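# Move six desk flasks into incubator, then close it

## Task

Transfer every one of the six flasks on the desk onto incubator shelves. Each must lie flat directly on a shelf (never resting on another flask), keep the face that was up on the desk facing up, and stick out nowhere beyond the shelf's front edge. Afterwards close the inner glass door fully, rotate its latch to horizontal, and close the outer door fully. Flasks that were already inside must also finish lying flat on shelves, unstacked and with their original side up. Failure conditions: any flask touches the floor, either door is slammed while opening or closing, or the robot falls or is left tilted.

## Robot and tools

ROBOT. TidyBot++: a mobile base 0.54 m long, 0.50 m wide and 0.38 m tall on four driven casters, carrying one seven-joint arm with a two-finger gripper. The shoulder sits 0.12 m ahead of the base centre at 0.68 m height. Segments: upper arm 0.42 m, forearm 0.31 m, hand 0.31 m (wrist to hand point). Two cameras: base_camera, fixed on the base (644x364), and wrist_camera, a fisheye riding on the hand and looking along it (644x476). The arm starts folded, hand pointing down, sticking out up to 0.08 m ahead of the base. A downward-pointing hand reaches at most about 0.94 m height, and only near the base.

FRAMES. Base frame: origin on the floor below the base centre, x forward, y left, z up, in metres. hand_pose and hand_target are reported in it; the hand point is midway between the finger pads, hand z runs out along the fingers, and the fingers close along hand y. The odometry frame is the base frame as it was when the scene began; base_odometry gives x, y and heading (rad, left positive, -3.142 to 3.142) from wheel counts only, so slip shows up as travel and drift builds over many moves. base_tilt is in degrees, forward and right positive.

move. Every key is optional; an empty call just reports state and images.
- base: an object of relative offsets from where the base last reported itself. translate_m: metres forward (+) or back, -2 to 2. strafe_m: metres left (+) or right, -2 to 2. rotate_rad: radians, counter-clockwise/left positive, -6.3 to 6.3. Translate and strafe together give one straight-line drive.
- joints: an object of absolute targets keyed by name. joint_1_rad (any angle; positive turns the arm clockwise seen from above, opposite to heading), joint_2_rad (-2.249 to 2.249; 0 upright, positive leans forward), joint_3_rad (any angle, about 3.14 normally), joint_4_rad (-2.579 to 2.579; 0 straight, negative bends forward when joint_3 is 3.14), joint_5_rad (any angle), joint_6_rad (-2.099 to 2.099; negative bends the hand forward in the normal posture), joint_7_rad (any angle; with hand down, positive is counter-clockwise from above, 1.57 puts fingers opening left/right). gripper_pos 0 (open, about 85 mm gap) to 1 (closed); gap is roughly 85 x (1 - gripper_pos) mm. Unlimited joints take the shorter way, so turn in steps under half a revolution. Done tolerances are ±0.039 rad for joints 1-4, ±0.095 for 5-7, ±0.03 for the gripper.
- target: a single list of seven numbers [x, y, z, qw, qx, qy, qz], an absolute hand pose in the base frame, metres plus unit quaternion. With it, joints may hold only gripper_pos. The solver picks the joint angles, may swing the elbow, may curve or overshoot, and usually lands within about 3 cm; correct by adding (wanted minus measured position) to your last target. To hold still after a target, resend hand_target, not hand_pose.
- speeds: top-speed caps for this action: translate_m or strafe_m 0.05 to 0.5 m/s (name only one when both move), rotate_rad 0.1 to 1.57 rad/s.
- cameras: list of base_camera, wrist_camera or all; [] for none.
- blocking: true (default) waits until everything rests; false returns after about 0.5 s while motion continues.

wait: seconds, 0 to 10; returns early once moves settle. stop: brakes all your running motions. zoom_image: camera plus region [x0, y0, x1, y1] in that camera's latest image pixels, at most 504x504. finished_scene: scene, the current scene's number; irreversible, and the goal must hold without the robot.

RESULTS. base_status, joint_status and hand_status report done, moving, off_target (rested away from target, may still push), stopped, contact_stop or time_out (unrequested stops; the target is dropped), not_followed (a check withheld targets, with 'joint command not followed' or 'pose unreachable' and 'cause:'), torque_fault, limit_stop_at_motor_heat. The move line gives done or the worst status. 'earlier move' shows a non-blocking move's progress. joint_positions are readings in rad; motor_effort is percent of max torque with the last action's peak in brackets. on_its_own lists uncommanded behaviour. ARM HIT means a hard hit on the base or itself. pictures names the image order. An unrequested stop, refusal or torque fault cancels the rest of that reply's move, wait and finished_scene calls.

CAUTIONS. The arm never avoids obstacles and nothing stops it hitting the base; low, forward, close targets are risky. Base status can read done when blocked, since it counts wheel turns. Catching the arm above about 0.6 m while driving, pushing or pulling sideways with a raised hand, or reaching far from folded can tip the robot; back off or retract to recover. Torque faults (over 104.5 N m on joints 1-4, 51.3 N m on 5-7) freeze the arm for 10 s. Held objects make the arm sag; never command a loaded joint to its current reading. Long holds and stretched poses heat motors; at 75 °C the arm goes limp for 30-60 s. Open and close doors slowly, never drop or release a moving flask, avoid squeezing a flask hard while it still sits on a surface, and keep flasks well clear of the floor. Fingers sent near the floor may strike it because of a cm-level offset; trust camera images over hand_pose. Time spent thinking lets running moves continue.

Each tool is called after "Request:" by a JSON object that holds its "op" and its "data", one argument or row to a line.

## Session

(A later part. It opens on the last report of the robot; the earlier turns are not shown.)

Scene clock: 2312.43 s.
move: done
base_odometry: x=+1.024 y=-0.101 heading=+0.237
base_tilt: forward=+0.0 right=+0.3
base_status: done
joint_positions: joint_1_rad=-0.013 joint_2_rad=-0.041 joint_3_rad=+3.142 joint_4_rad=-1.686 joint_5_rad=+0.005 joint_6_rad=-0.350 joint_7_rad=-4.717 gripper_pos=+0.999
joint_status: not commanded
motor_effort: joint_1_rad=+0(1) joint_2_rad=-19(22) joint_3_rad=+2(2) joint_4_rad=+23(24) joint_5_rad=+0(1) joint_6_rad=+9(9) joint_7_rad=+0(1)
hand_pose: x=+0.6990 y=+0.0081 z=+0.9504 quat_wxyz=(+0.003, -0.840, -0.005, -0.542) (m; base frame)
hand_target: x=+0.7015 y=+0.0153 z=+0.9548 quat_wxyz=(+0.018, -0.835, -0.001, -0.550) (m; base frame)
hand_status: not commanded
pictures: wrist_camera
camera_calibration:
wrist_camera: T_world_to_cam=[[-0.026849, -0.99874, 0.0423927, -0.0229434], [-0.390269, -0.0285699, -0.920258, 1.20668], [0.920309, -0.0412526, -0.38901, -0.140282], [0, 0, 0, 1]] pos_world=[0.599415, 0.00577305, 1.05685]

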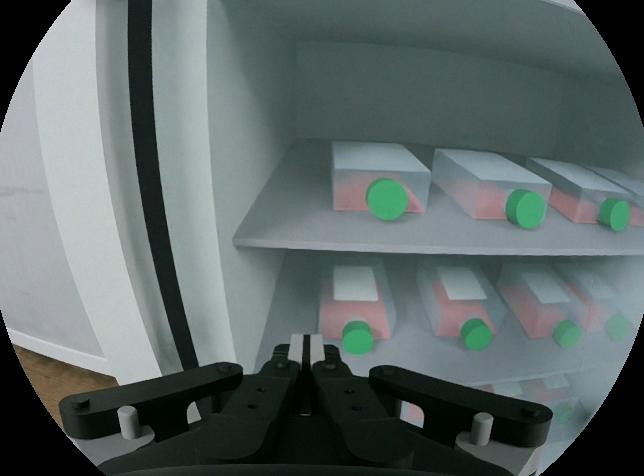

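Request:
{"op": "move", "data": {
  "base": {"translate_m": 0.02},
  "speeds": {"translate_m": 0.05},
  "cameras": ["wrist_camera"]
}}

Scene clock: 2314.43 s.
move: done
base_odometry: x=+1.044 y=-0.097 heading=+0.237
base_tilt: forward=+0.0 right=+0.3
base_status: done
joint_positions: joint_1_rad=-0.013 joint_2_rad=-0.041 joint_3_rad=+3.142 joint_4_rad=-1.686 joint_5_rad=+0.005 joint_6_rad=-0.350 joint_7_rad=-4.717 gripper_pos=+0.999
joint_status: not commanded
motor_effort: joint_1_rad=+0(1) joint_2_rad=-19(23) joint_3_rad=+2(2) joint_4_rad=+23(23) joint_5_rad=-1(1) joint_6_rad=+8(9) joint_7_rad=+1(1)
hand_pose: x=+0.6990 y=+0.0081 z=+0.9505 quat_wxyz=(+0.003, -0.840, -0.005, -0.542) (m; base frame)
hand_target: x=+0.7015 y=+0.0153 z=+0.9548 quat_wxyz=(+0.018, -0.835, -0.001, -0.550) (m; base frame)
hand_status: not commanded
pictures: wrist_camera
camera_calibration:
wrist_camera: T_world_to_cam=[[-0.0268569, -0.99874, 0.0423895, -0.0229423], [-0.390063, -0.0285731, -0.920345, 1.2067], [0.920396, -0.0412522, -0.388805, -0.14042], [0, 0, 0, 1]] pos_world=[0.599315, 0.00577305, 1.05695]

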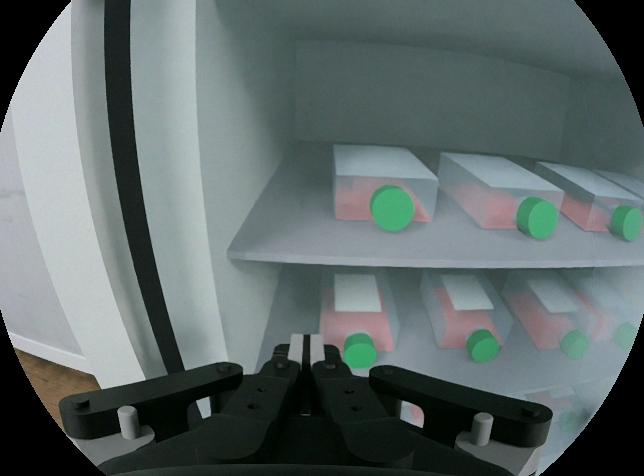

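Request:
{"op": "move", "data": {
  "base": {"translate_m": 0.02},
  "speeds": {"translate_m": 0.05},
  "cameras": ["wrist_camera"]
}}

Scene clock: 2316.20 s.
move: done
base_odometry: x=+1.063 y=-0.092 heading=+0.238
base_tilt: forward=+0.0 right=+0.3
base_status: done
joint_positions: joint_1_rad=-0.013 joint_2_rad=-0.040 joint_3_rad=+3.142 joint_4_rad=-1.687 joint_5_rad=+0.005 joint_6_rad=-0.350 joint_7_rad=-4.717 gripper_pos=+0.999
joint_status: not commanded
motor_effort: joint_1_rad=-1(1) joint_2_rad=-19(22) joint_3_rad=+1(2) joint_4_rad=+23(24) joint_5_rad=+0(1) joint_6_rad=+9(9) joint_7_rad=+0(1)
hand_pose: x=+0.6992 y=+0.0081 z=+0.9499 quat_wxyz=(+0.003, -0.840, -0.005, -0.542) (m; base frame)
hand_target: x=+0.7015 y=+0.0153 z=+0.9548 quat_wxyz=(+0.018, -0.835, -0.001, -0.550) (m; base frame)
hand_status: not commanded
pictures: wrist_camera
camera_calibration:
wrist_camera: T_world_to_cam=[[-0.026813, -0.99874, 0.0424135, -0.0229646], [-0.391055, -0.0285678, -0.919924, 1.2065], [0.919977, -0.0412519, -0.389796, -0.139592], [0, 0, 0, 1]] pos_world=[0.599615, 0.00577305, 1.05645]

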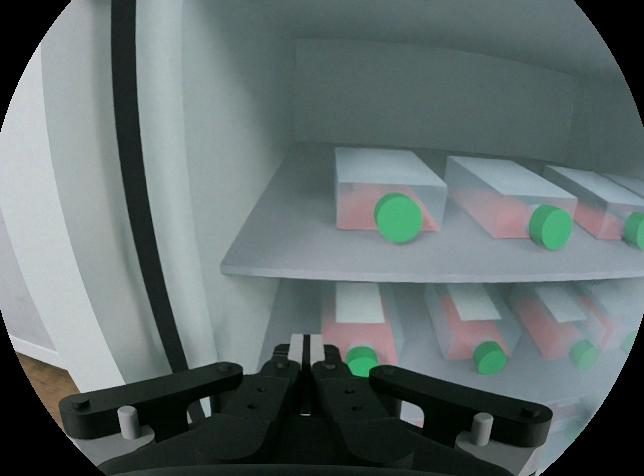

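Request:
{"op": "move", "data": {
  "base": {"translate_m": 0.015},
  "speeds": {"translate_m": 0.05},
  "cameras": ["wrist_camera"]
}}

Scene clock: 2321.13 s.
move: done
base_odometry: x=+1.078 y=-0.088 heading=+0.238
base_tilt: forward=+0.0 right=+0.3
base_status: done
joint_positions: joint_1_rad=-0.013 joint_2_rad=-0.040 joint_3_rad=+3.142 joint_4_rad=-1.687 joint_5_rad=+0.005 joint_6_rad=-0.350 joint_7_rad=-4.717 gripper_pos=+0.999
joint_status: not commanded
motor_effort: joint_1_rad=+0(2) joint_2_rad=-19(22) joint_3_rad=+1(3) joint_4_rad=+23(24) joint_5_rad=+0(1) joint_6_rad=+8(9) joint_7_rad=+1(1)
hand_pose: x=+0.6993 y=+0.0081 z=+0.9497 quat_wxyz=(+0.003, -0.841, -0.005, -0.542) (m; base frame)
hand_target: x=+0.7015 y=+0.0153 z=+0.9548 quat_wxyz=(+0.018, -0.835, -0.001, -0.550) (m; base frame)
hand_status: not commanded
pictures: wrist_camera
camera_calibration:
wrist_camera: T_world_to_cam=[[-0.0267974, -0.99874, 0.0424258, -0.0229758], [-0.391345, -0.0285722, -0.9198, 1.2064], [0.919854, -0.0412514, -0.390086, -0.139382], [0, 0, 0, 1]] pos_world=[0.599715, 0.00577305, 1.05625]

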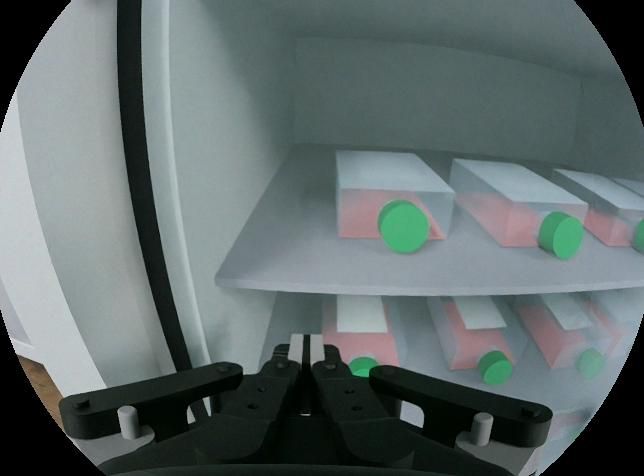

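Request:
{"op": "zoom_image", "data": {
  "camera": "wrist_camera",
  "region": [60, 80, 300, 340]
}}

Scaled by 1.938.

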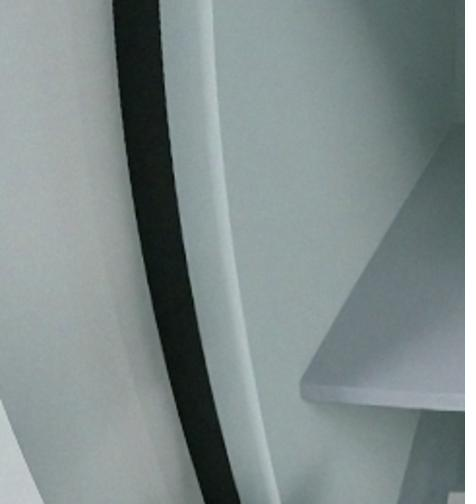

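Request:
{"op": "move", "data": {
  "base": {"translate_m": 0.015},
  "speeds": {"translate_m": 0.05},
  "cameras": ["wrist_camera"]
}}

Scene clock: 2324.03 s.
move: done
base_odometry: x=+1.092 y=-0.084 heading=+0.238
base_tilt: forward=+0.0 right=+0.3
base_status: done
joint_positions: joint_1_rad=-0.013 joint_2_rad=-0.048 joint_3_rad=+3.142 joint_4_rad=-1.694 joint_5_rad=+0.005 joint_6_rad=-0.348 joint_7_rad=-4.717 gripper_pos=+0.999
joint_status: not commanded
motor_effort: joint_1_rad=+0(2) joint_2_rad=-18(20) joint_3_rad=+2(2) joint_4_rad=+23(29) joint_5_rad=+0(1) joint_6_rad=+9(16) joint_7_rad=+1(1)
hand_pose: x=+0.6961 y=+0.0080 z=+0.9500 quat_wxyz=(+0.003, -0.840, -0.005, -0.542) (m; base frame)
hand_target: x=+0.7015 y=+0.0153 z=+0.9548 quat_wxyz=(+0.018, -0.835, -0.001, -0.550) (m; base frame)
hand_status: not commanded
pictures: wrist_camera
camera_calibration:
wrist_camera: T_world_to_cam=[[-0.0268524, -0.99874, 0.0423906, -0.0230984], [-0.390149, -0.028572, -0.920308, 1.20502], [0.92036, -0.0412512, -0.38889, -0.137877], [0, 0, 0, 1]] pos_world=[0.596415, 0.00567305, 1.05635]

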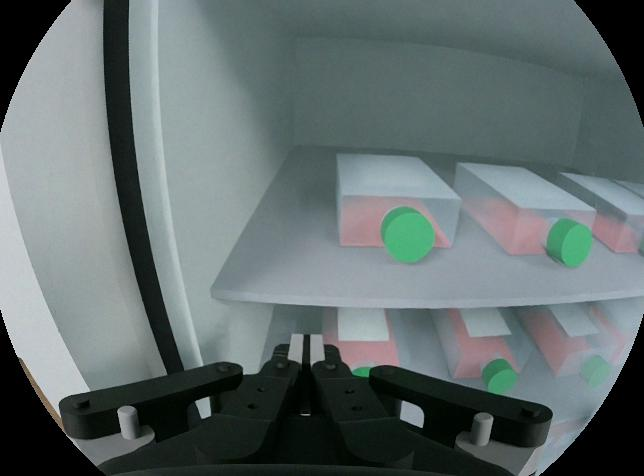

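Request:
{"op": "move", "data": {
  "base": {"translate_m": 0.01},
  "speeds": {"translate_m": 0.05},
  "cameras": ["wrist_camera"]
}}

Scene clock: 2325.87 s.
move: done
base_odometry: x=+1.102 y=-0.082 heading=+0.238
base_tilt: forward=+0.0 right=+0.3
base_status: done
joint_positions: joint_1_rad=-0.013 joint_2_rad=-0.069 joint_3_rad=+3.142 joint_4_rad=-1.712 joint_5_rad=+0.005 joint_6_rad=-0.355 joint_7_rad=-4.717 gripper_pos=+0.999
joint_status: not commanded
motor_effort: joint_1_rad=+0(2) joint_2_rad=-13(18) joint_3_rad=+2(3) joint_4_rad=+26(29) joint_5_rad=+0(1) joint_6_rad=+13(15) joint_7_rad=+1(1)
hand_pose: x=+0.6867 y=+0.0079 z=+0.9500 quat_wxyz=(+0.003, -0.841, -0.005, -0.541) (m; base frame)
hand_target: x=+0.7015 y=+0.0153 z=+0.9548 quat_wxyz=(+0.018, -0.835, -0.001, -0.550) (m; base frame)
hand_status: not commanded
pictures: wrist_camera
camera_calibration:
wrist_camera: T_world_to_cam=[[-0.0267423, -0.99874, 0.0424609, -0.0235942], [-0.392541, -0.0285724, -0.919291, 1.20207], [0.919346, -0.0412516, -0.391282, -0.126266], [0, 0, 0, 1]] pos_world=[0.587315, 0.00557305, 1.05665]

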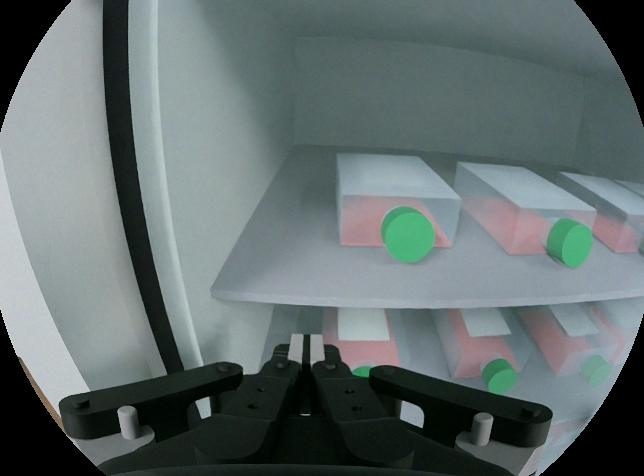

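Request:
{"op": "move", "data": {
  "base": {"translate_m": -0.25},
  "speeds": {"translate_m": 0.2}
}}

Scene clock: 2329.90 s.
move: done
base_odometry: x=+0.859 y=-0.141 heading=+0.238
base_tilt: forward=+0.0 right=+0.3
base_status: done
joint_positions: joint_1_rad=-0.013 joint_2_rad=-0.043 joint_3_rad=+3.142 joint_4_rad=-1.700 joint_5_rad=+0.005 joint_6_rad=-0.342 joint_7_rad=-4.717 gripper_pos=+0.999
joint_status: not commanded
motor_effort: joint_1_rad=+0(2) joint_2_rad=-19(23) joint_3_rad=+1(2) joint_4_rad=+23(25) joint_5_rad=-1(1) joint_6_rad=+9(12) joint_7_rad=+1(1)
hand_pose: x=+0.6972 y=+0.0080 z=+0.9459 quat_wxyz=(+0.003, -0.841, -0.005, -0.541) (m; base frame)
hand_target: x=+0.7015 y=+0.0153 z=+0.9548 quat_wxyz=(+0.018, -0.835, -0.001, -0.550) (m; base frame)
hand_status: not commanded
pictures: base_camera, wrist_camera
camera_calibration:
wrist_camera: T_world_to_cam=[[-0.0266583, -0.998737, 0.0425816, -0.0232183], [-0.393532, -0.0286719, -0.918864, 1.2027], [0.918924, -0.0412526, -0.392271, -0.136279], [0, 0, 0, 1]] pos_world=[0.597915, 0.00567306, 1.05265]

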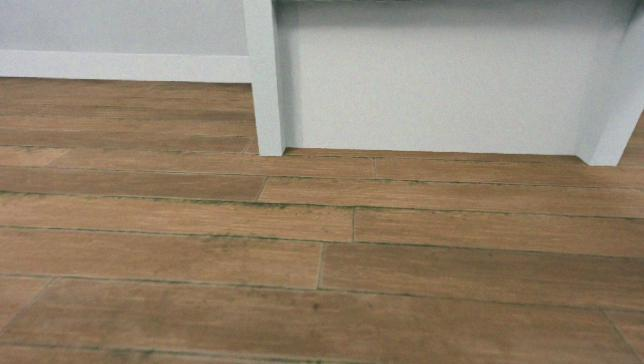

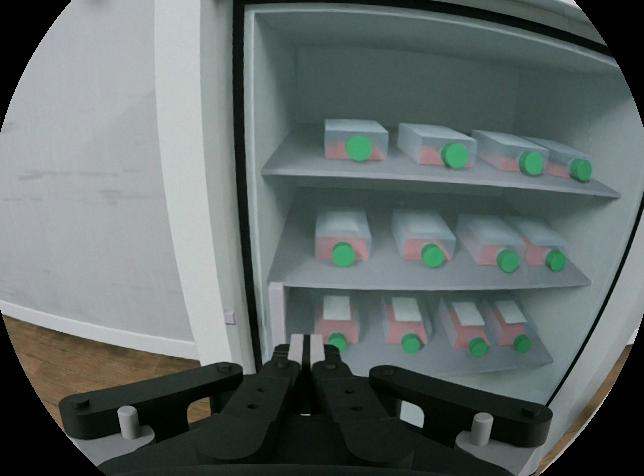

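Request:
{"op": "zoom_image", "data": {
  "camera": "wrist_camera",
  "region": [180, 220, 340, 400]
}}

Scaled by 2.800.

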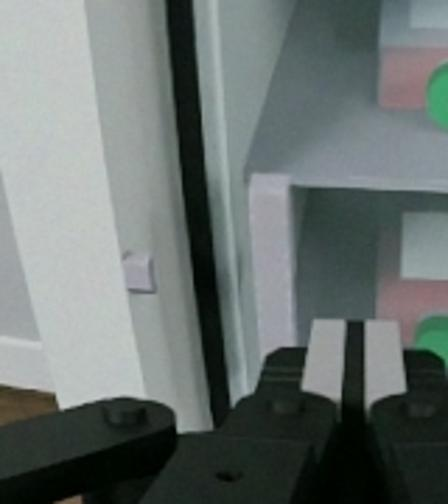

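Request:
{"op": "move", "data": {
  "joints": {"joint_1_rad": -0.012, "joint_2_rad": 0.44, "joint_3_rad": 3.14, "joint_4_rad": -2.397, "joint_5_rad": -0.06, "joint_6_rad": 1.315, "joint_7_rad": -4.713, "gripper_pos": 0.5}
}}

Scene clock: 2347.43 s.
move: done
base_odometry: x=+0.859 y=-0.141 heading=+0.238
base_tilt: forward=+0.0 right=+0.4
base_status: not commanded
joint_positions: joint_1_rad=-0.013 joint_2_rad=+0.431 joint_3_rad=+3.142 joint_4_rad=-2.383 joint_5_rad=+0.005 joint_6_rad=+1.267 joint_7_rad=-4.717 gripper_pos=+0.500
joint_status: all done
motor_effort: joint_1_rad=+0(2) joint_2_rad=-25(28) joint_3_rad=+1(2) joint_4_rad=+12(24) joint_5_rad=-1(1) joint_6_rad=+9(10) joint_7_rad=+0(2)
hand_pose: x=+0.7070 y=+0.0101 z=+0.7737 quat_wxyz=(+0.007, -0.699, -0.005, -0.715) (m; base frame)
hand_target: x=+0.7031 y=-0.0089 z=+0.7776 quat_wxyz=(-0.009, -0.689, +0.022, -0.724) (m; base frame)
hand_status: not commanded
pictures: base_camera, wrist_camera
camera_calibration:
wrist_camera: T_world_to_cam=[[-0.0348414, -0.999226, 0.0182434, 0.0111946], [0.046751, -0.0198641, -0.998709, 0.798785], [0.998299, -0.0339435, 0.047407, -0.609192], [0, 0, 0, 1]] pos_world=[0.571201, 0.006375, 0.82643]

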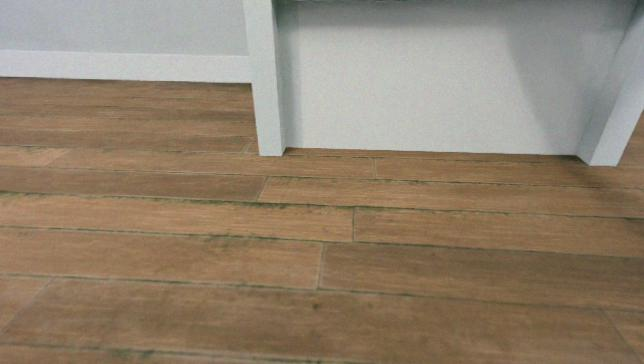

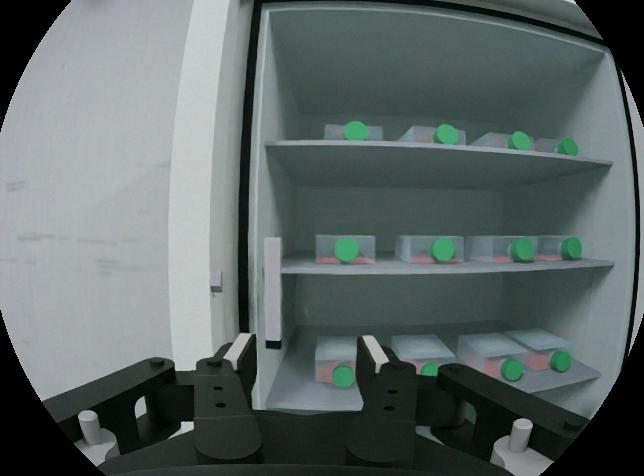

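Request:
{"op": "zoom_image", "data": {
  "camera": "wrist_camera",
  "region": [190, 220, 350, 380]
}}

Scaled by 3.150.

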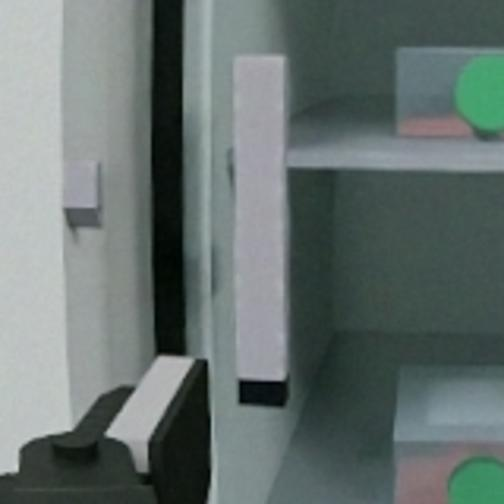

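Request:
{"op": "move", "data": {
  "base": {"strafe_m": 0.04, "translate_m": 0.14},
  "speeds": {"translate_m": 0.15},
  "cameras": ["wrist_camera"]
}}

Scene clock: 2360.87 s.
move: done
base_odometry: x=+0.985 y=-0.069 heading=+0.238
base_tilt: forward=+0.0 right=+0.3
base_status: done
joint_positions: joint_1_rad=-0.013 joint_2_rad=+0.436 joint_3_rad=+3.142 joint_4_rad=-2.388 joint_5_rad=+0.005 joint_6_rad=+1.271 joint_7_rad=-4.717 gripper_pos=+0.500
joint_status: not commanded
motor_effort: joint_1_rad=-1(2) joint_2_rad=-25(27) joint_3_rad=+1(2) joint_4_rad=+11(13) joint_5_rad=+0(1) joint_6_rad=+9(10) joint_7_rad=+1(1)
hand_pose: x=+0.7060 y=+0.0101 z=+0.7700 quat_wxyz=(+0.007, -0.701, -0.005, -0.713) (m; base frame)
hand_target: x=+0.7031 y=-0.0089 z=+0.7776 quat_wxyz=(-0.009, -0.689, +0.022, -0.724) (m; base frame)
hand_status: not commanded
pictures: wrist_camera
camera_calibration:
wrist_camera: T_world_to_cam=[[-0.0347445, -0.999224, 0.0185407, 0.0108197], [0.0411464, -0.0199664, -0.998954, 0.799321], [0.998549, -0.0339453, 0.0418082, -0.603791], [0, 0, 0, 1]] pos_world=[0.570402, 0.00627501, 0.823528]

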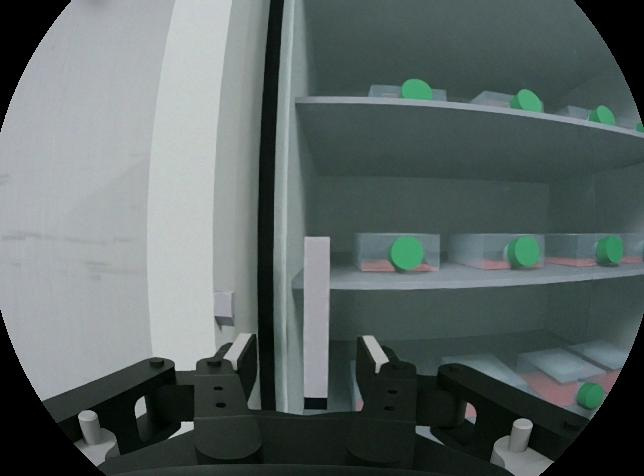

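Request:
{"op": "move", "data": {
  "base": {"strafe_m": -0.006, "translate_m": 0.05},
  "speeds": {"translate_m": 0.08},
  "cameras": ["wrist_camera"]
}}

Scene clock: 2374.33 s.
move: done
base_odometry: x=+1.035 y=-0.063 heading=+0.239
base_tilt: forward=+0.0 right=+0.3
base_status: done
joint_positions: joint_1_rad=-0.013 joint_2_rad=+0.437 joint_3_rad=+3.142 joint_4_rad=-2.389 joint_5_rad=+0.005 joint_6_rad=+1.272 joint_7_rad=-4.717 gripper_pos=+0.500
joint_status: not commanded
motor_effort: joint_1_rad=-1(1) joint_2_rad=-26(27) joint_3_rad=+1(2) joint_4_rad=+11(12) joint_5_rad=-1(1) joint_6_rad=+9(9) joint_7_rad=+0(1)
hand_pose: x=+0.7058 y=+0.0101 z=+0.7689 quat_wxyz=(+0.007, -0.702, -0.005, -0.713) (m; base frame)
hand_target: x=+0.7031 y=-0.0089 z=+0.7776 quat_wxyz=(-0.009, -0.689, +0.022, -0.724) (m; base frame)
hand_status: not commanded
pictures: wrist_camera
camera_calibration:
wrist_camera: T_world_to_cam=[[-0.0347074, -0.999224, 0.0186104, 0.0107544], [0.0391455, -0.0199666, -0.999034, 0.799633], [0.998631, -0.0339454, 0.0398081, -0.602055], [0, 0, 0, 1]] pos_world=[0.570302, 0.00627501, 0.822627]

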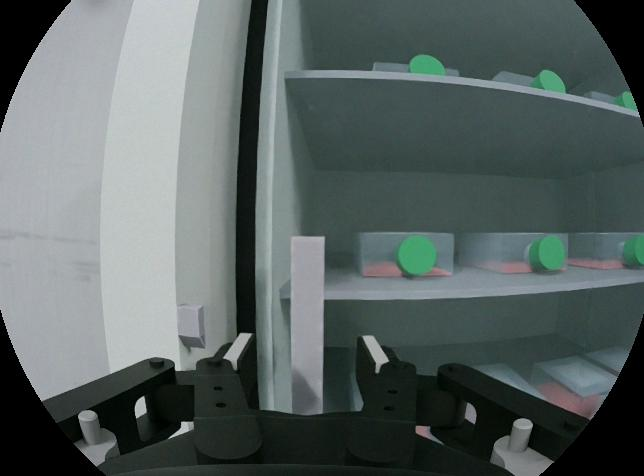

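Request:
{"op": "zoom_image", "data": {
  "camera": "wrist_camera",
  "region": [170, 220, 370, 420]
}}

Scaled by 2.520.

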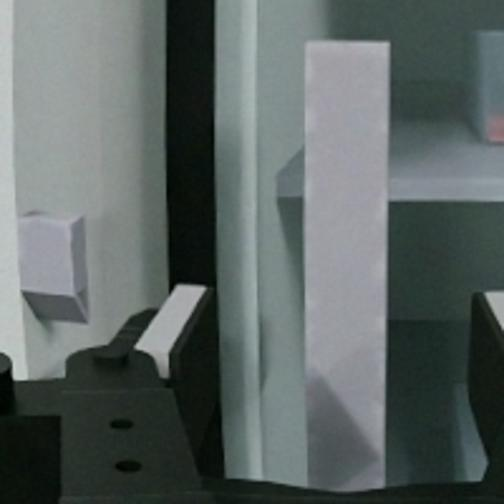

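Request:
{"op": "move", "data": {
  "base": {"translate_m": 0.036},
  "speeds": {"translate_m": 0.06},
  "cameras": ["wrist_camera"]
}}

Scene clock: 2385.83 s.
move: done
base_odometry: x=+1.070 y=-0.054 heading=+0.238
base_tilt: forward=+0.0 right=+0.3
base_status: done
joint_positions: joint_1_rad=-0.013 joint_2_rad=+0.438 joint_3_rad=+3.142 joint_4_rad=-2.390 joint_5_rad=+0.005 joint_6_rad=+1.272 joint_7_rad=-4.717 gripper_pos=+0.500
joint_status: not commanded
motor_effort: joint_1_rad=+0(2) joint_2_rad=-25(27) joint_3_rad=+1(2) joint_4_rad=+12(13) joint_5_rad=-1(1) joint_6_rad=+9(9) joint_7_rad=+0(1)
hand_pose: x=+0.7057 y=+0.0101 z=+0.7684 quat_wxyz=(+0.007, -0.702, -0.005, -0.712) (m; base frame)
hand_target: x=+0.7031 y=-0.0089 z=+0.7776 quat_wxyz=(-0.009, -0.689, +0.022, -0.724) (m; base frame)
hand_status: not commanded
pictures: wrist_camera
camera_calibration:
wrist_camera: T_world_to_cam=[[-0.0346913, -0.999224, 0.0186372, 0.0107253], [0.038342, -0.0199654, -0.999065, 0.79982], [0.998662, -0.0339443, 0.0390049, -0.601301], [0, 0, 0, 1]] pos_world=[0.570202, 0.00627501, 0.822326]

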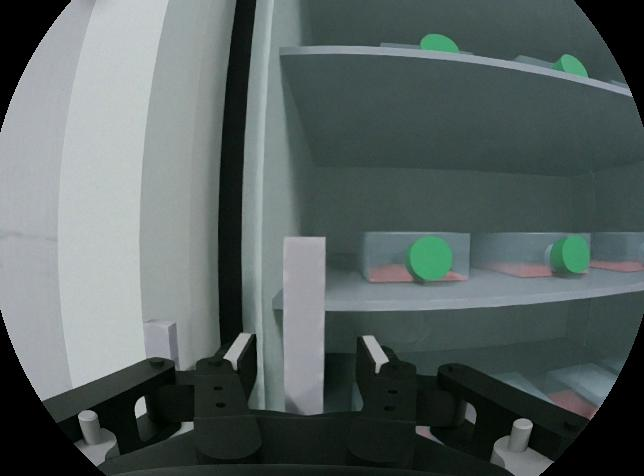

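Request:
{"op": "move", "data": {
  "joints": {"gripper_pos": 0.75},
  "cameras": ["wrist_camera"]
}}

Scene clock: 2390.53 s.
move: done
base_odometry: x=+1.070 y=-0.054 heading=+0.238
base_tilt: forward=+0.0 right=+0.3
base_status: not commanded
joint_positions: joint_1_rad=-0.013 joint_2_rad=+0.438 joint_3_rad=+3.142 joint_4_rad=-2.390 joint_5_rad=+0.005 joint_6_rad=+1.272 joint_7_rad=-4.717 gripper_pos=+0.750
joint_status: all done
motor_effort: joint_1_rad=+0(1) joint_2_rad=-26(26) joint_3_rad=+1(1) joint_4_rad=+12(12) joint_5_rad=+0(1) joint_6_rad=+10(10) joint_7_rad=+1(1)
hand_pose: x=+0.7057 y=+0.0101 z=+0.7684 quat_wxyz=(+0.007, -0.702, -0.005, -0.712) (m; base frame)
hand_target: x=+0.7031 y=-0.0089 z=+0.7776 quat_wxyz=(-0.009, -0.689, +0.022, -0.724) (m; base frame)
hand_status: not commanded
pictures: wrist_camera
camera_calibration:
wrist_camera: T_world_to_cam=[[-0.0346913, -0.999224, 0.0186372, 0.0107253], [0.038342, -0.0199654, -0.999065, 0.79982], [0.998662, -0.0339443, 0.0390049, -0.601301], [0, 0, 0, 1]] pos_world=[0.570202, 0.00627501, 0.822326]

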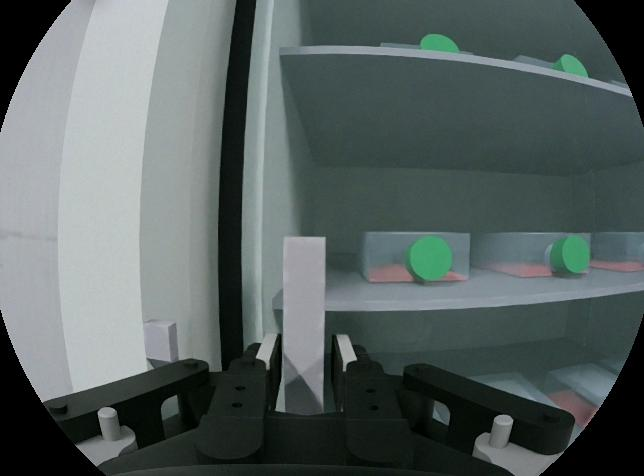

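Request:
{"op": "move", "data": {
  "joints": {"joint_7_rad": -5.2},
  "cameras": ["wrist_camera"]
}}

Scene clock: 2393.87 s.
move: done
base_odometry: x=+1.070 y=-0.054 heading=+0.238
base_tilt: forward=+0.0 right=+0.3
base_status: not commanded
joint_positions: joint_1_rad=-0.013 joint_2_rad=+0.438 joint_3_rad=+3.141 joint_4_rad=-2.390 joint_5_rad=+0.003 joint_6_rad=+1.272 joint_7_rad=-5.161 gripper_pos=+0.750
joint_status: all done
motor_effort: joint_1_rad=-1(3) joint_2_rad=-26(27) joint_3_rad=+1(4) joint_4_rad=+12(12) joint_5_rad=+0(3) joint_6_rad=+9(10) joint_7_rad=+0(1)
hand_pose: x=+0.7056 y=+0.0099 z=+0.7683 quat_wxyz=(+0.164, -0.686, +0.151, -0.693) (m; base frame)
hand_target: x=+0.7031 y=-0.0089 z=+0.7776 quat_wxyz=(+0.166, -0.664, +0.188, -0.705) (m; base frame)
hand_status: not commanded
pictures: wrist_camera
camera_calibration:
wrist_camera: T_world_to_cam=[[-0.0312494, -0.910236, -0.412909, 0.338757], [0.0300994, 0.412066, -0.910657, 0.7334], [0.999058, -0.0408858, 0.0145208, -0.582744], [0, 0, 0, 1]] pos_world=[0.570706, -0.0176867, 0.816214]

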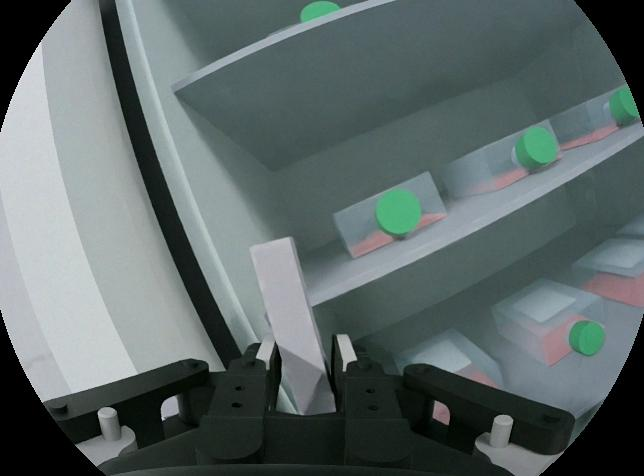

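Request:
{"op": "move", "data": {
  "joints": {"joint_7_rad": -5.7},
  "cameras": ["wrist_camera"]
}}

Scene clock: 2396.50 s.
move: done
base_odometry: x=+1.070 y=-0.054 heading=+0.238
base_tilt: forward=+0.0 right=+0.3
base_status: not commanded
joint_positions: joint_1_rad=-0.013 joint_2_rad=+0.439 joint_3_rad=+3.141 joint_4_rad=-2.390 joint_5_rad=+0.003 joint_6_rad=+1.272 joint_7_rad=-5.658 gripper_pos=+0.750
joint_status: all done
motor_effort: joint_1_rad=-1(2) joint_2_rad=-27(28) joint_3_rad=+0(1) joint_4_rad=+13(13) joint_5_rad=+1(1) joint_6_rad=+10(11) joint_7_rad=+1(1)
hand_pose: x=+0.7057 y=+0.0099 z=+0.7675 quat_wxyz=(+0.329, -0.628, +0.315, -0.631) (m; base frame)
hand_target: x=+0.7031 y=-0.0089 z=+0.7776 quat_wxyz=(+0.335, -0.597, +0.346, -0.642) (m; base frame)
hand_status: not commanded
pictures: wrist_camera
camera_calibration:
wrist_camera: T_world_to_cam=[[-0.031584, -0.603331, -0.796865, 0.630351], [0.0186512, 0.796768, -0.603997, 0.501533], [0.999327, -0.0339392, -0.0139123, -0.56113], [0, 0, 0, 1]] pos_world=[0.571307, -0.0383391, 0.797422]

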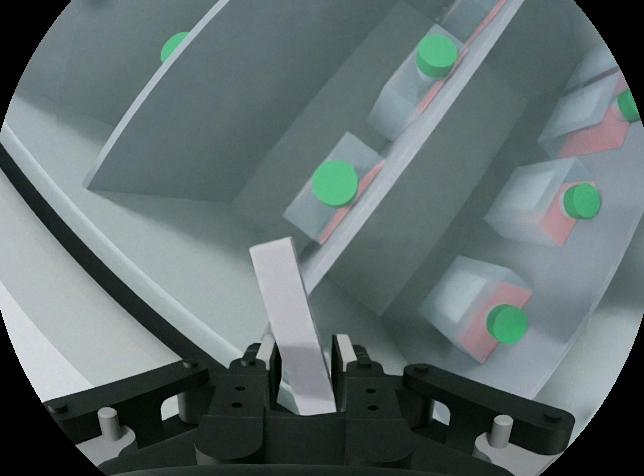

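Request:
{"op": "move", "data": {
  "joints": {"joint_7_rad": -6.15},
  "cameras": ["wrist_camera"]
}}

Scene clock: 2398.23 s.
move: done
base_odometry: x=+1.070 y=-0.054 heading=+0.238
base_tilt: forward=+0.0 right=+0.3
base_status: not commanded
joint_positions: joint_1_rad=-0.013 joint_2_rad=+0.445 joint_3_rad=+3.141 joint_4_rad=-2.395 joint_5_rad=+0.003 joint_6_rad=+1.278 joint_7_rad=-6.110 gripper_pos=+0.750
joint_status: all done
motor_effort: joint_1_rad=+0(1) joint_2_rad=-25(32) joint_3_rad=+1(2) joint_4_rad=+11(16) joint_5_rad=-1(1) joint_6_rad=+9(14) joint_7_rad=+1(2)
hand_pose: x=+0.7048 y=+0.0099 z=+0.7638 quat_wxyz=(+0.461, -0.543, +0.449, -0.540) (m; base frame)
hand_target: x=+0.7031 y=-0.0089 z=+0.7776 quat_wxyz=(+0.470, -0.505, +0.470, -0.551) (m; base frame)
hand_status: not commanded
pictures: wrist_camera
camera_calibration:
wrist_camera: T_world_to_cam=[[-0.0405944, -0.195796, -0.979804, 0.769398], [0.00936702, 0.980495, -0.196322, 0.192686], [0.999132, -0.0171474, -0.0379686, -0.542042], [0, 0, 0, 1]] pos_world=[0.571, -0.0475768, 0.771107]

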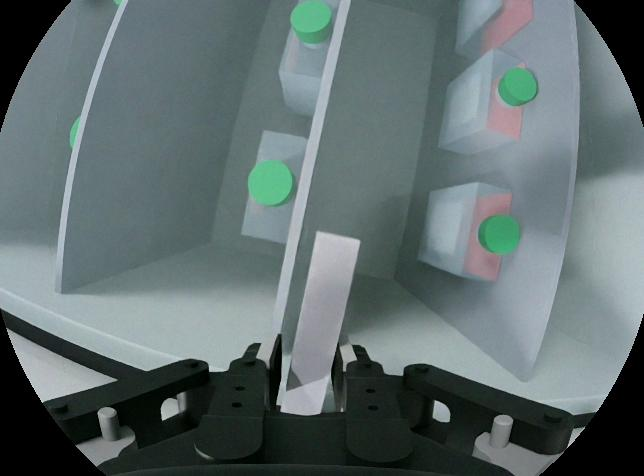

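Request:
{"op": "move", "data": {
  "joints": {"gripper_pos": 0.5},
  "cameras": ["wrist_camera"]
}}

Scene clock: 2403.70 s.
move: done
base_odometry: x=+1.070 y=-0.054 heading=+0.238
base_tilt: forward=+0.0 right=+0.3
base_status: not commanded
joint_positions: joint_1_rad=-0.013 joint_2_rad=+0.445 joint_3_rad=+3.141 joint_4_rad=-2.395 joint_5_rad=+0.003 joint_6_rad=+1.278 joint_7_rad=-6.110 gripper_pos=+0.500
joint_status: all done
motor_effort: joint_1_rad=+0(1) joint_2_rad=-25(26) joint_3_rad=+1(2) joint_4_rad=+11(12) joint_5_rad=+0(1) joint_6_rad=+9(10) joint_7_rad=+1(1)
hand_pose: x=+0.7048 y=+0.0099 z=+0.7641 quat_wxyz=(+0.461, -0.543, +0.448, -0.540) (m; base frame)
hand_target: x=+0.7031 y=-0.0089 z=+0.7776 quat_wxyz=(+0.470, -0.505, +0.470, -0.551) (m; base frame)
hand_status: not commanded
pictures: wrist_camera
camera_calibration:
wrist_camera: T_world_to_cam=[[-0.0400001, -0.195521, -0.979883, 0.769325], [0.00949226, 0.98055, -0.196042, 0.19244], [0.999155, -0.017143, -0.0373662, -0.542412], [0, 0, 0, 1]] pos_world=[0.5709, -0.0475765, 0.771307]

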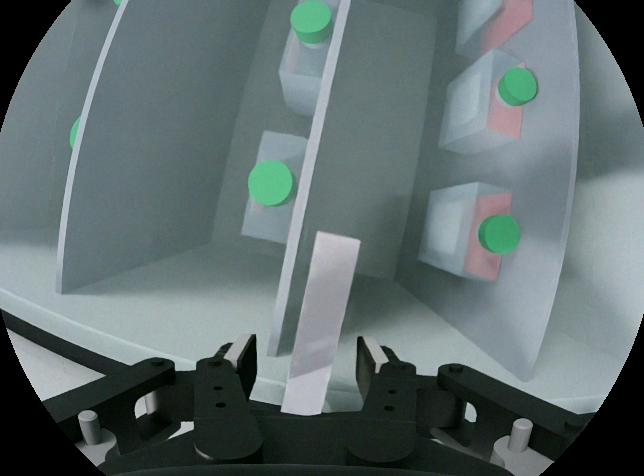

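Request:
{"op": "move", "data": {
  "base": {"translate_m": -0.18},
  "speeds": {"translate_m": 0.15},
  "cameras": ["wrist_camera"]
}}

Request:
{"op": "move", "data": {
  "joints": {"joint_7_rad": -4.713},
  "cameras": ["wrist_camera"]
}}

Scene clock: 2406.63 s.
move: done
base_odometry: x=+0.895 y=-0.097 heading=+0.238
base_tilt: forward=+0.0 right=+0.4
base_status: done
joint_positions: joint_1_rad=-0.013 joint_2_rad=+0.442 joint_3_rad=+3.141 joint_4_rad=-2.395 joint_5_rad=+0.003 joint_6_rad=+1.278 joint_7_rad=-6.110 gripper_pos=+0.500
joint_status: not commanded
motor_effort: joint_1_rad=+0(2) joint_2_rad=-25(27) joint_3_rad=+1(2) joint_4_rad=+11(13) joint_5_rad=+0(1) joint_6_rad=+9(10) joint_7_rad=+0(1)
hand_pose: x=+0.7045 y=+0.0099 z=+0.7658 quat_wxyz=(+0.462, -0.542, +0.448, -0.541) (m; base frame)
hand_target: x=+0.7031 y=-0.0089 z=+0.7776 quat_wxyz=(+0.470, -0.505, +0.470, -0.551) (m; base frame)
hand_status: not commanded
pictures: wrist_camera
camera_calibration:
wrist_camera: T_world_to_cam=[[-0.0372529, -0.195488, -0.979998, 0.769111], [0.0100411, 0.980556, -0.195981, 0.192339], [0.999255, -0.0171412, -0.0345656, -0.544288], [0, 0, 0, 1]] pos_world=[0.570603, -0.0475765, 0.772609]

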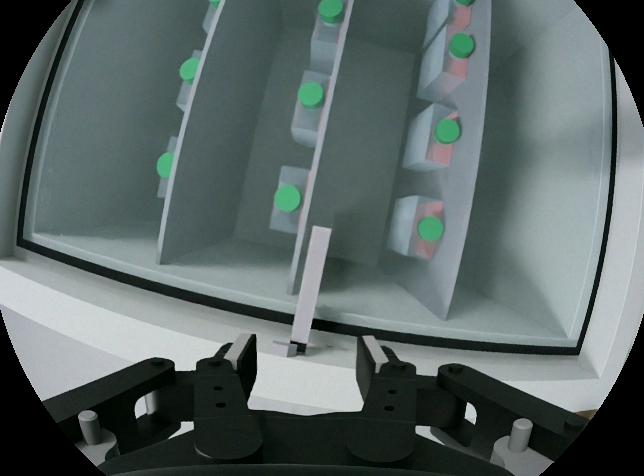

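Scene clock: 2408.67 s.
move: done
base_odometry: x=+0.895 y=-0.097 heading=+0.238
base_tilt: forward=+0.0 right=+0.3
base_status: not commanded
joint_positions: joint_1_rad=-0.013 joint_2_rad=+0.442 joint_3_rad=+3.141 joint_4_rad=-2.395 joint_5_rad=+0.003 joint_6_rad=+1.278 joint_7_rad=-4.753 gripper_pos=+0.500
joint_status: all done
motor_effort: joint_1_rad=+0(1) joint_2_rad=-25(26) joint_3_rad=+1(1) joint_4_rad=+11(12) joint_5_rad=+0(1) joint_6_rad=+9(9) joint_7_rad=+1(1)
hand_pose: x=+0.7045 y=+0.0099 z=+0.7658 quat_wxyz=(+0.020, -0.703, +0.008, -0.711) (m; base frame)
hand_target: x=+0.7031 y=-0.0089 z=+0.7776 quat_wxyz=(-0.009, -0.689, +0.022, -0.724) (m; base frame)
hand_status: not commanded
pictures: wrist_camera
camera_calibration:
wrist_camera: T_world_to_cam=[[-0.0356866, -0.999206, -0.0176964, 0.0389947], [0.0343862, 0.0164694, -0.999273, 0.79975], [0.998771, -0.0362692, 0.0337712, -0.596143], [0, 0, 0, 1]] pos_world=[0.569302, 0.00417065, 0.819991]

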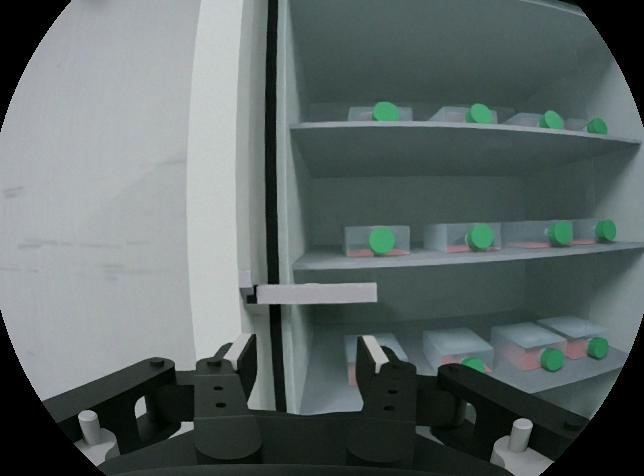

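Request:
{"op": "zoom_image", "data": {
  "camera": "wrist_camera",
  "region": [210, 200, 410, 360]
}}

Scaled by 2.520.

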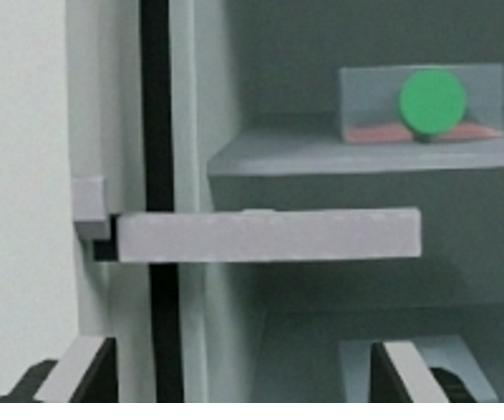

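Request:
{"op": "move", "data": {
  "base": {"translate_m": -0.6},
  "speeds": {"translate_m": 0.35}
}}

Scene clock: 2426.30 s.
move: done
base_odometry: x=+0.312 y=-0.239 heading=+0.238
base_tilt: forward=+0.0 right=+0.3
base_status: done
joint_positions: joint_1_rad=-0.013 joint_2_rad=+0.441 joint_3_rad=+3.141 joint_4_rad=-2.395 joint_5_rad=+0.003 joint_6_rad=+1.278 joint_7_rad=-4.753 gripper_pos=+0.500
joint_status: not commanded
motor_effort: joint_1_rad=+0(1) joint_2_rad=-25(27) joint_3_rad=+1(1) joint_4_rad=+11(12) joint_5_rad=+0(1) joint_6_rad=+9(10) joint_7_rad=+1(1)
hand_pose: x=+0.7044 y=+0.0099 z=+0.7666 quat_wxyz=(+0.020, -0.703, +0.008, -0.711) (m; base frame)
hand_target: x=+0.7031 y=-0.0089 z=+0.7776 quat_wxyz=(-0.009, -0.689, +0.022, -0.724) (m; base frame)
hand_status: not commanded
pictures: base_camera, wrist_camera
camera_calibration:
wrist_camera: T_world_to_cam=[[-0.0356654, -0.999208, -0.0176432, 0.0389425], [0.0357817, 0.0163663, -0.999226, 0.799524], [0.998723, -0.0362691, 0.0351697, -0.597084], [0, 0, 0, 1]] pos_world=[0.569102, 0.00417065, 0.820592]

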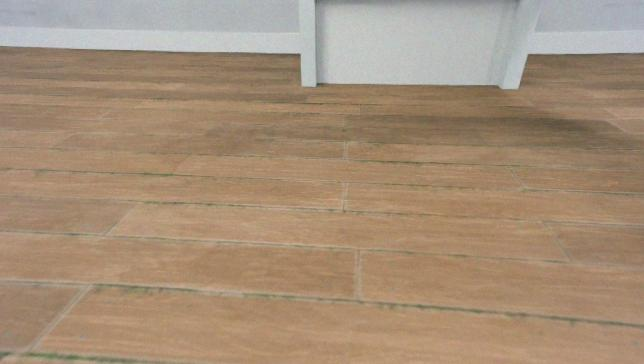

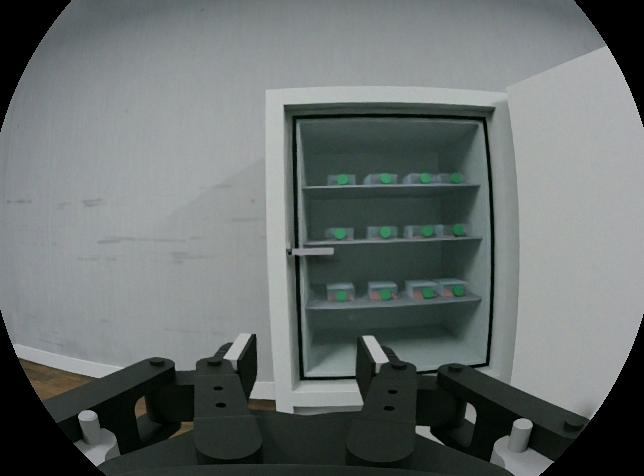

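Request:
{"op": "zoom_image", "data": {
  "camera": "wrist_camera",
  "region": [250, 70, 530, 350]
}}

Scaled by 1.800.

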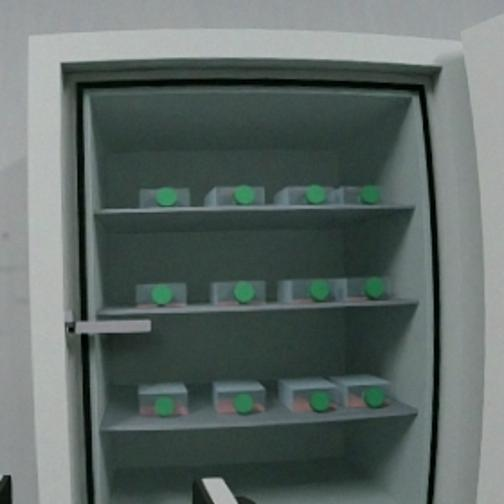

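Request:
{"op": "move", "data": {
  "joints": {"joint_2_rad": -0.33, "joint_4_rad": -2.51, "joint_6_rad": 0.66, "joint_7_rad": -4.713, "gripper_pos": 1.0},
  "base": {"rotate_rad": -1.0},
  "speeds": {"rotate_rad": 0.6}
}}

Scene clock: 2431.67 s.
move: done
base_odometry: x=+0.312 y=-0.239 heading=-0.761
base_tilt: forward=+0.0 right=+0.3
base_status: done
joint_positions: joint_1_rad=-0.014 joint_2_rad=-0.323 joint_3_rad=+3.141 joint_4_rad=-2.497 joint_5_rad=+0.003 joint_6_rad=+0.714 joint_7_rad=-4.753 gripper_pos=+0.999
joint_status: all done
motor_effort: joint_1_rad=-1(3) joint_2_rad=-7(28) joint_3_rad=+2(3) joint_4_rad=+20(21) joint_5_rad=-1(2) joint_6_rad=+9(10) joint_7_rad=+1(1)
hand_pose: x=+0.5537 y=+0.0083 z=+0.9368 quat_wxyz=(+0.020, -0.667, +0.007, -0.745) (m; base frame)
hand_target: x=+0.5513 y=-0.0041 z=+0.9155 quat_wxyz=(+0.009, -0.689, +0.025, -0.724) (m; base frame)
hand_status: not commanded
pictures: base_camera, wrist_camera
camera_calibration:
wrist_camera: T_world_to_cam=[[-0.033193, -0.999231, -0.0208569, 0.0366901], [0.13319, 0.0162598, -0.990957, 0.913437], [0.990534, -0.0356708, 0.132548, -0.53934], [0, 0, 0, 1]] pos_world=[0.413791, 0.00257091, 0.977431]

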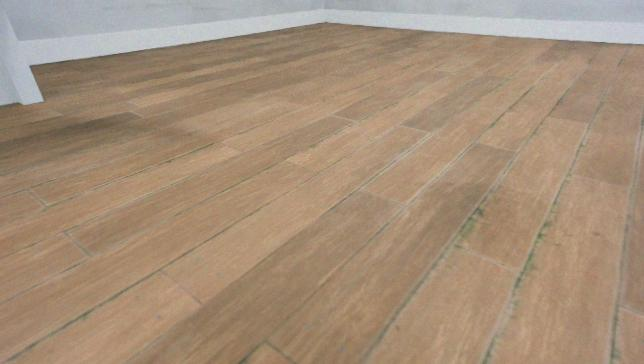

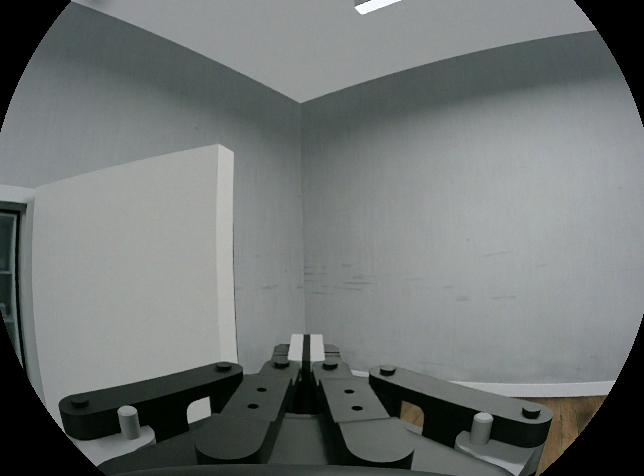

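Request:
{"op": "move", "data": {
  "base": {"rotate_rad": 0.997},
  "speeds": {"rotate_rad": 0.8},
  "cameras": []
}}

Request:
{"op": "move", "data": {
  "base": {"strafe_m": -1.35},
  "speeds": {"strafe_m": 0.4}
}}

Scene clock: 2441.47 s.
move: done
base_odometry: x=+0.312 y=-0.239 heading=+0.235
base_tilt: forward=+0.0 right=+0.3
base_status: done
joint_positions: joint_1_rad=-0.014 joint_2_rad=-0.323 joint_3_rad=+3.141 joint_4_rad=-2.497 joint_5_rad=+0.003 joint_6_rad=+0.712 joint_7_rad=-4.753 gripper_pos=+0.999
joint_status: not commanded
motor_effort: joint_1_rad=+0(2) joint_2_rad=-7(8) joint_3_rad=+2(3) joint_4_rad=+20(21) joint_5_rad=+0(1) joint_6_rad=+8(9) joint_7_rad=+1(1)
hand_pose: x=+0.5538 y=+0.0083 z=+0.9360 quat_wxyz=(+0.020, -0.668, +0.007, -0.744) (m; base frame)
hand_target: x=+0.5513 y=-0.0041 z=+0.9155 quat_wxyz=(+0.009, -0.689, +0.025, -0.724) (m; base frame)
hand_status: not commanded
pictures: none
No camera images: "cameras" was empty.

Scene clock: 2446.00 s.
move: done
base_odometry: x=+0.627 y=-1.552 heading=+0.236
base_tilt: forward=+0.0 right=+0.3
base_status: done
joint_positions: joint_1_rad=-0.014 joint_2_rad=-0.323 joint_3_rad=+3.141 joint_4_rad=-2.498 joint_5_rad=+0.003 joint_6_rad=+0.712 joint_7_rad=-4.753 gripper_pos=+0.999
joint_status: not commanded
motor_effort: joint_1_rad=+0(1) joint_2_rad=-7(8) joint_3_rad=+2(3) joint_4_rad=+20(21) joint_5_rad=+0(1) joint_6_rad=+9(10) joint_7_rad=+0(1)
hand_pose: x=+0.5537 y=+0.0083 z=+0.9357 quat_wxyz=(+0.020, -0.668, +0.007, -0.744) (m; base frame)
hand_target: x=+0.5513 y=-0.0041 z=+0.9155 quat_wxyz=(+0.009, -0.689, +0.025, -0.724) (m; base frame)
hand_status: not commanded
pictures: base_camera, wrist_camera
camera_calibration:
wrist_camera: T_world_to_cam=[[-0.0332741, -0.999233, -0.0206497, 0.0365133], [0.129978, 0.0161593, -0.991385, 0.914464], [0.990958, -0.0356714, 0.12934, -0.536488], [0, 0, 0, 1]] pos_world=[0.413992, 0.00257091, 0.976729]

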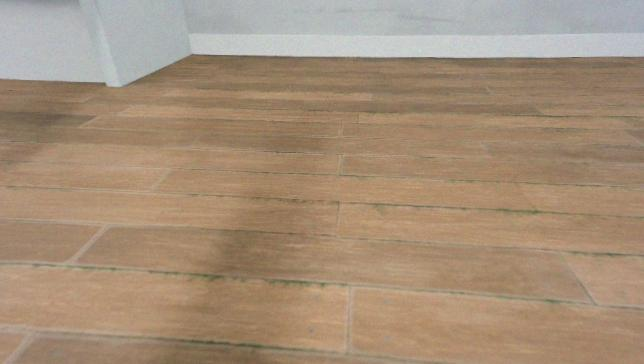

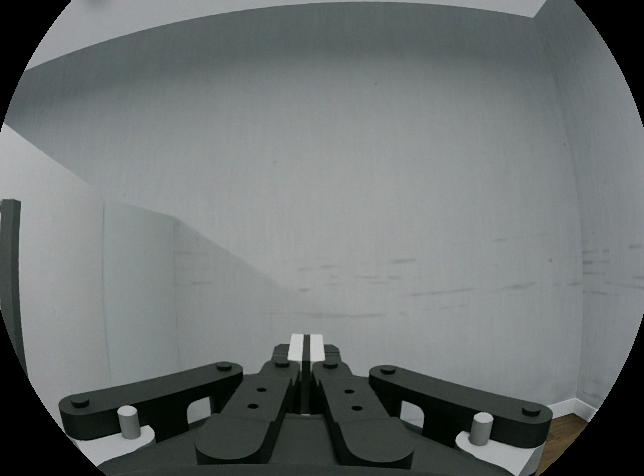

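Request:
{"op": "move", "data": {
  "base": {"rotate_rad": 0.65},
  "speeds": {"rotate_rad": 0.8}
}}

Scene clock: 2448.13 s.
move: done
base_odometry: x=+0.627 y=-1.552 heading=+0.886
base_tilt: forward=+0.0 right=+0.3
base_status: done
joint_positions: joint_1_rad=-0.014 joint_2_rad=-0.323 joint_3_rad=+3.141 joint_4_rad=-2.498 joint_5_rad=+0.003 joint_6_rad=+0.711 joint_7_rad=-4.753 gripper_pos=+0.999
joint_status: not commanded
motor_effort: joint_1_rad=+0(2) joint_2_rad=-7(8) joint_3_rad=+2(3) joint_4_rad=+20(21) joint_5_rad=-1(1) joint_6_rad=+9(9) joint_7_rad=+1(1)
hand_pose: x=+0.5537 y=+0.0083 z=+0.9356 quat_wxyz=(+0.020, -0.668, +0.007, -0.744) (m; base frame)
hand_target: x=+0.5513 y=-0.0041 z=+0.9155 quat_wxyz=(+0.009, -0.689, +0.025, -0.724) (m; base frame)
hand_status: not commanded
pictures: base_camera, wrist_camera
camera_calibration:
wrist_camera: T_world_to_cam=[[-0.0332784, -0.999233, -0.0206455, 0.0365089], [0.129782, 0.0161617, -0.991411, 0.914471], [0.990984, -0.035672, 0.129144, -0.536294], [0, 0, 0, 1]] pos_world=[0.413992, 0.00257091, 0.976629]

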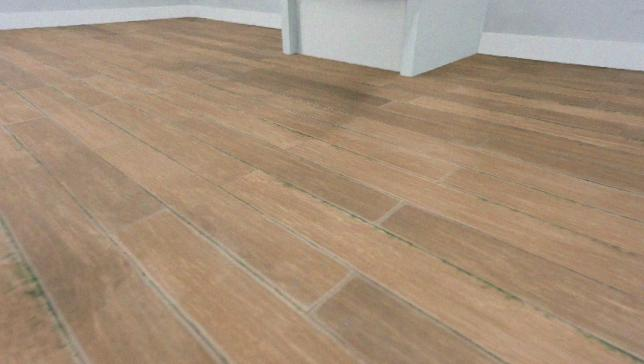

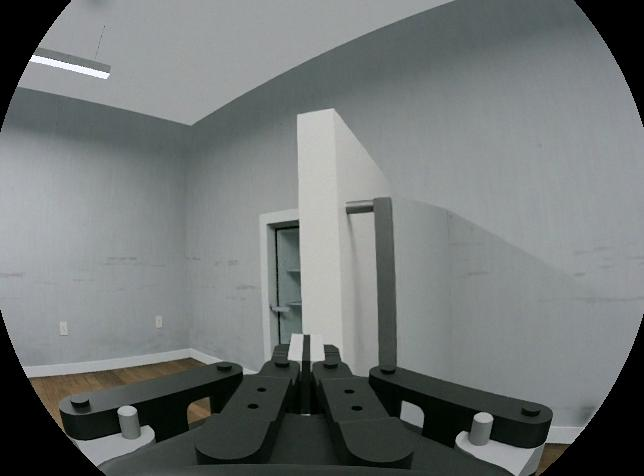

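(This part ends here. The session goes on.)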